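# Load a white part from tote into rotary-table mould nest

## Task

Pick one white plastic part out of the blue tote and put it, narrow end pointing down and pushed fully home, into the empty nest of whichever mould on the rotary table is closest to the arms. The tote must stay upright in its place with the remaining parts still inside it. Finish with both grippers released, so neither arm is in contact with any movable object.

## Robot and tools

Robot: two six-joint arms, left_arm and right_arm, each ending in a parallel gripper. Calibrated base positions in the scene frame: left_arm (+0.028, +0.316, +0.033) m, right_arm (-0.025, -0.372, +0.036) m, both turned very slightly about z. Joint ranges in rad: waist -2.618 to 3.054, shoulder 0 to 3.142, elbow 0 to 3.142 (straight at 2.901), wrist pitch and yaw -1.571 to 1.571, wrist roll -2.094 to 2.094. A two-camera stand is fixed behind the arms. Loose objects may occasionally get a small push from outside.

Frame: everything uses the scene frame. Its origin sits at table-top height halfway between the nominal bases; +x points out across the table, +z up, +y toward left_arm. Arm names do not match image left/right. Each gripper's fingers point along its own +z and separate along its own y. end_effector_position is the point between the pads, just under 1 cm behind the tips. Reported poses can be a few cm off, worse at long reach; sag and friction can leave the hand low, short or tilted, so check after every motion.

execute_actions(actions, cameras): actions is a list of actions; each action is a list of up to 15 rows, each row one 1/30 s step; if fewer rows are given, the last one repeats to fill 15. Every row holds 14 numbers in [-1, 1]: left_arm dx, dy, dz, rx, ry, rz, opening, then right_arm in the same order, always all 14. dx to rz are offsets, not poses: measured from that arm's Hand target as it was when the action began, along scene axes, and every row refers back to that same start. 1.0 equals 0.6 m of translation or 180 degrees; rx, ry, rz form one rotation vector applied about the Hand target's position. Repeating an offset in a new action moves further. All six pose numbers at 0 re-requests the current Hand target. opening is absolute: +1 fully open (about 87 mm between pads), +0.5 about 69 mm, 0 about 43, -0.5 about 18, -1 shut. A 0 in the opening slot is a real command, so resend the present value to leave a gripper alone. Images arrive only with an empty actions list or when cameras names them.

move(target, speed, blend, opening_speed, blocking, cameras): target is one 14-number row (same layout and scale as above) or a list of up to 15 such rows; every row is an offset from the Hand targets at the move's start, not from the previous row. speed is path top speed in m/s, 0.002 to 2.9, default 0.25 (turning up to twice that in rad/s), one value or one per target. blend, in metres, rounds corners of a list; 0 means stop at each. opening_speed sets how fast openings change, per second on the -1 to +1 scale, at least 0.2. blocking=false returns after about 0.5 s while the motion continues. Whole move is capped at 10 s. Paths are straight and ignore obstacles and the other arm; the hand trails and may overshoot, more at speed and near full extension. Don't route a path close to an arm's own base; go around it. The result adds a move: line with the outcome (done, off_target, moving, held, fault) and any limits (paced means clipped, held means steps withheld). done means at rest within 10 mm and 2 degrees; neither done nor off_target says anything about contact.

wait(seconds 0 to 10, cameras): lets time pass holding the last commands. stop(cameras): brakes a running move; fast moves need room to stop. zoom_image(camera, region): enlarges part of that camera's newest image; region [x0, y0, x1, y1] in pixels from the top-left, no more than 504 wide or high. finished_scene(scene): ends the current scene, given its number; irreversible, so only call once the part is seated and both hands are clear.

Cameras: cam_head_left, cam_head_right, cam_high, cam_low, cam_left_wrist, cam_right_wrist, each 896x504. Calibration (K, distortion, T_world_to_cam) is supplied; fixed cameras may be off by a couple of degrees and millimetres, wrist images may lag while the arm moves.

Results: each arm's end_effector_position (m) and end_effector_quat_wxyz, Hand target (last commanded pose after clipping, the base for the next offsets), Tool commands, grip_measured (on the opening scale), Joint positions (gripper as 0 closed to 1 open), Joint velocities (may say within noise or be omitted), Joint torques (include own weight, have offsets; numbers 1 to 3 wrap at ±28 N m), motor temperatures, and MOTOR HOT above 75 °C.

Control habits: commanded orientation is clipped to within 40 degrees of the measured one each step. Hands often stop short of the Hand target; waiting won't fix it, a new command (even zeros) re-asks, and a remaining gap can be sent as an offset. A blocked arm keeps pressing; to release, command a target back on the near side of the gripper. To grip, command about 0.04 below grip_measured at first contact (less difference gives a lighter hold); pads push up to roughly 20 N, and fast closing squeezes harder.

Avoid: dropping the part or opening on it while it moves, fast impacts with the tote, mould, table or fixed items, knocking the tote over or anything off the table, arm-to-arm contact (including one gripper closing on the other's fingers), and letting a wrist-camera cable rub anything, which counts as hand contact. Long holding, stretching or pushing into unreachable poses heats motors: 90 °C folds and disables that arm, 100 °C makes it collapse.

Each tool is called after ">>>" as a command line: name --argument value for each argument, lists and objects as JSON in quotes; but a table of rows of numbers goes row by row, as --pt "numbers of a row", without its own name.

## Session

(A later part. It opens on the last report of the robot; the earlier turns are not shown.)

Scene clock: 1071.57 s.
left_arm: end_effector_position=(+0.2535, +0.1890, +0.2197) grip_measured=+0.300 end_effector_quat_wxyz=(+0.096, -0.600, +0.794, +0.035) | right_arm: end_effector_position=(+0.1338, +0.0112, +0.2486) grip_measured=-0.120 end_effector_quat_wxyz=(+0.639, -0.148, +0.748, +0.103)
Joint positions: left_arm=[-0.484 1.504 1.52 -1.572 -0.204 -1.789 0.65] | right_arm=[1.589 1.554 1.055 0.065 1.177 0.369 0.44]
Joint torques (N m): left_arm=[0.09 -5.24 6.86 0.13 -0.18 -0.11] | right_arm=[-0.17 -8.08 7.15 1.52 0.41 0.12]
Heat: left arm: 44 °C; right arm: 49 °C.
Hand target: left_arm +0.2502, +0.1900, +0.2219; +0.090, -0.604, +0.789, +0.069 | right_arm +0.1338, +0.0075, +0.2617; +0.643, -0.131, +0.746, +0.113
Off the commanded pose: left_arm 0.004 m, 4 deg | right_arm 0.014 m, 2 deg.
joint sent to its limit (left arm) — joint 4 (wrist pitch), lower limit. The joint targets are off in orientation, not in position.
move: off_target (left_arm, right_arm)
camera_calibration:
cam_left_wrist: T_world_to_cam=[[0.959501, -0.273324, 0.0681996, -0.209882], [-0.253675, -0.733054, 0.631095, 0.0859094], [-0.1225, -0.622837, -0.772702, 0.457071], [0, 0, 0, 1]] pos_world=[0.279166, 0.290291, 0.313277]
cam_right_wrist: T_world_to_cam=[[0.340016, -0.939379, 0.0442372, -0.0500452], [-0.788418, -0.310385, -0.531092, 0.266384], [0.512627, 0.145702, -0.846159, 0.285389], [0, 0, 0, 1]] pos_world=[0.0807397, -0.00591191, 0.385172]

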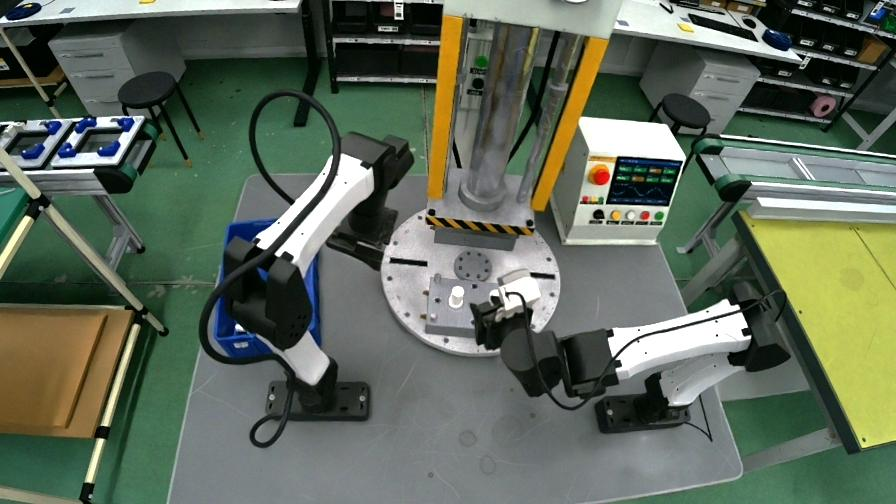

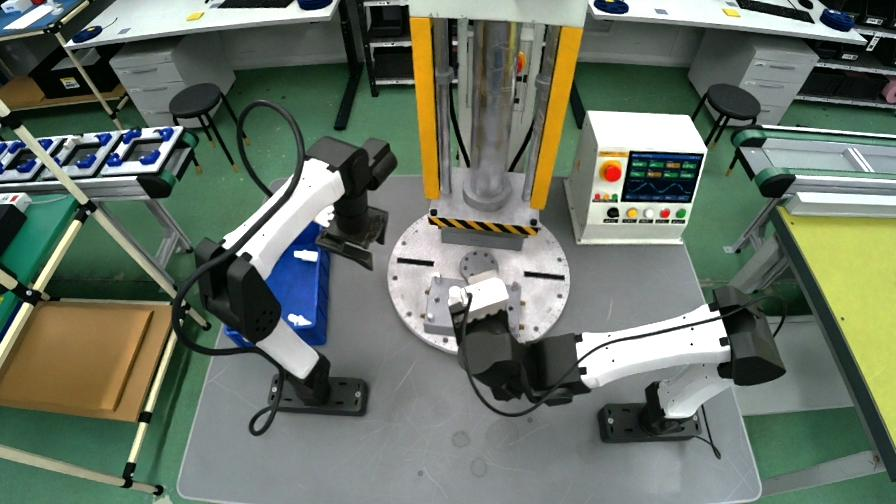

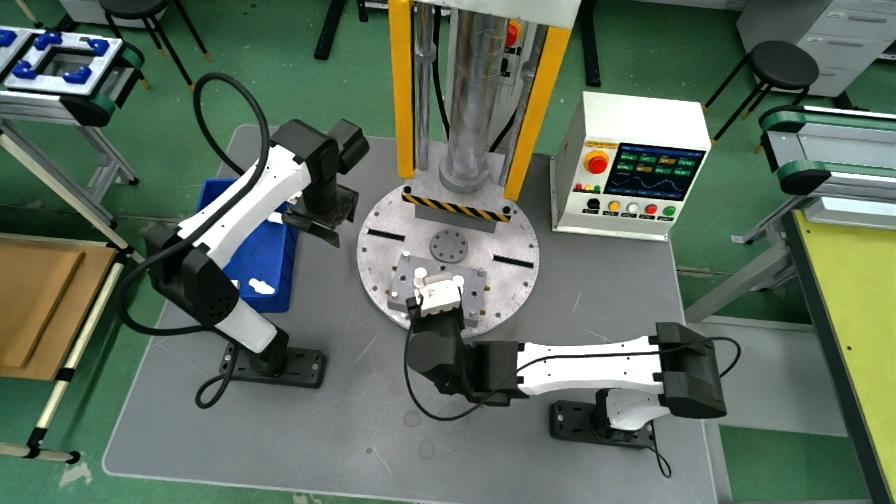

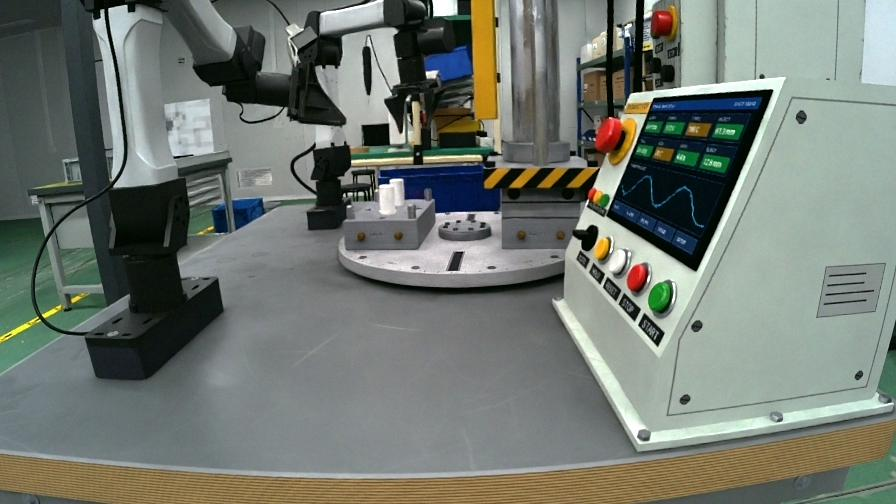

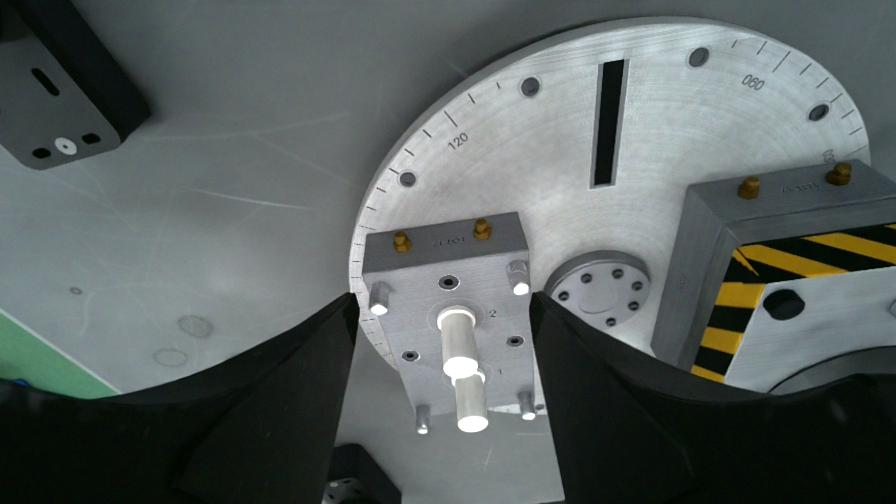

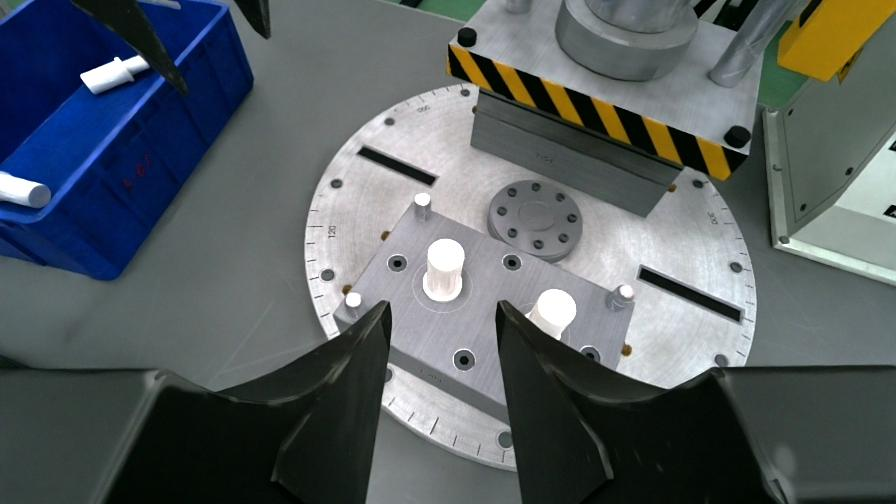

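>>> zoom_image --camera "cam_low" --region '[370, 172, 420, 222]'

>>> zoom_image --camera "cam_right_wrist" --region '[380, 210, 500, 330]'

>>> zoom_image --camera "cam_left_wrist" --region '[420, 290, 500, 370]'

Scaled by 10.080 from the camera's 896x504 image, which has a finer 1280x720 frame.

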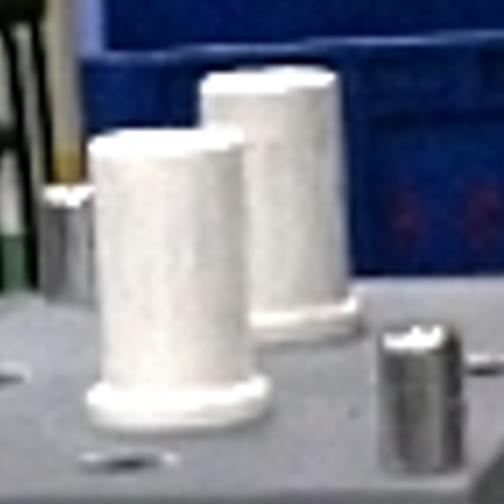

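Scaled by 4.200 from the camera's 896x504 image, which has a finer 1280x720 frame.

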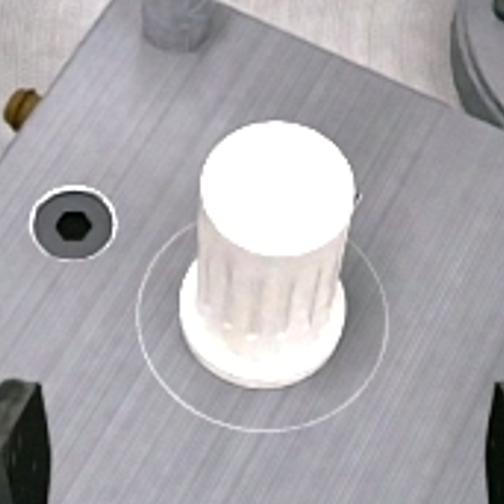

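Scaled by 6.300 from the camera's 896x504 image, which has a finer 1280x720 frame.

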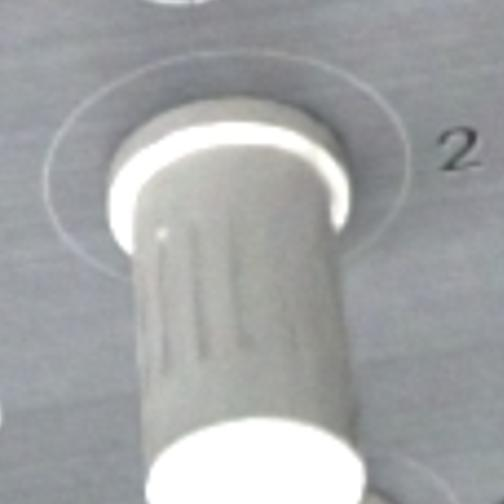

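>>> finished_scene --scene 3

The scene is finished: the task was done.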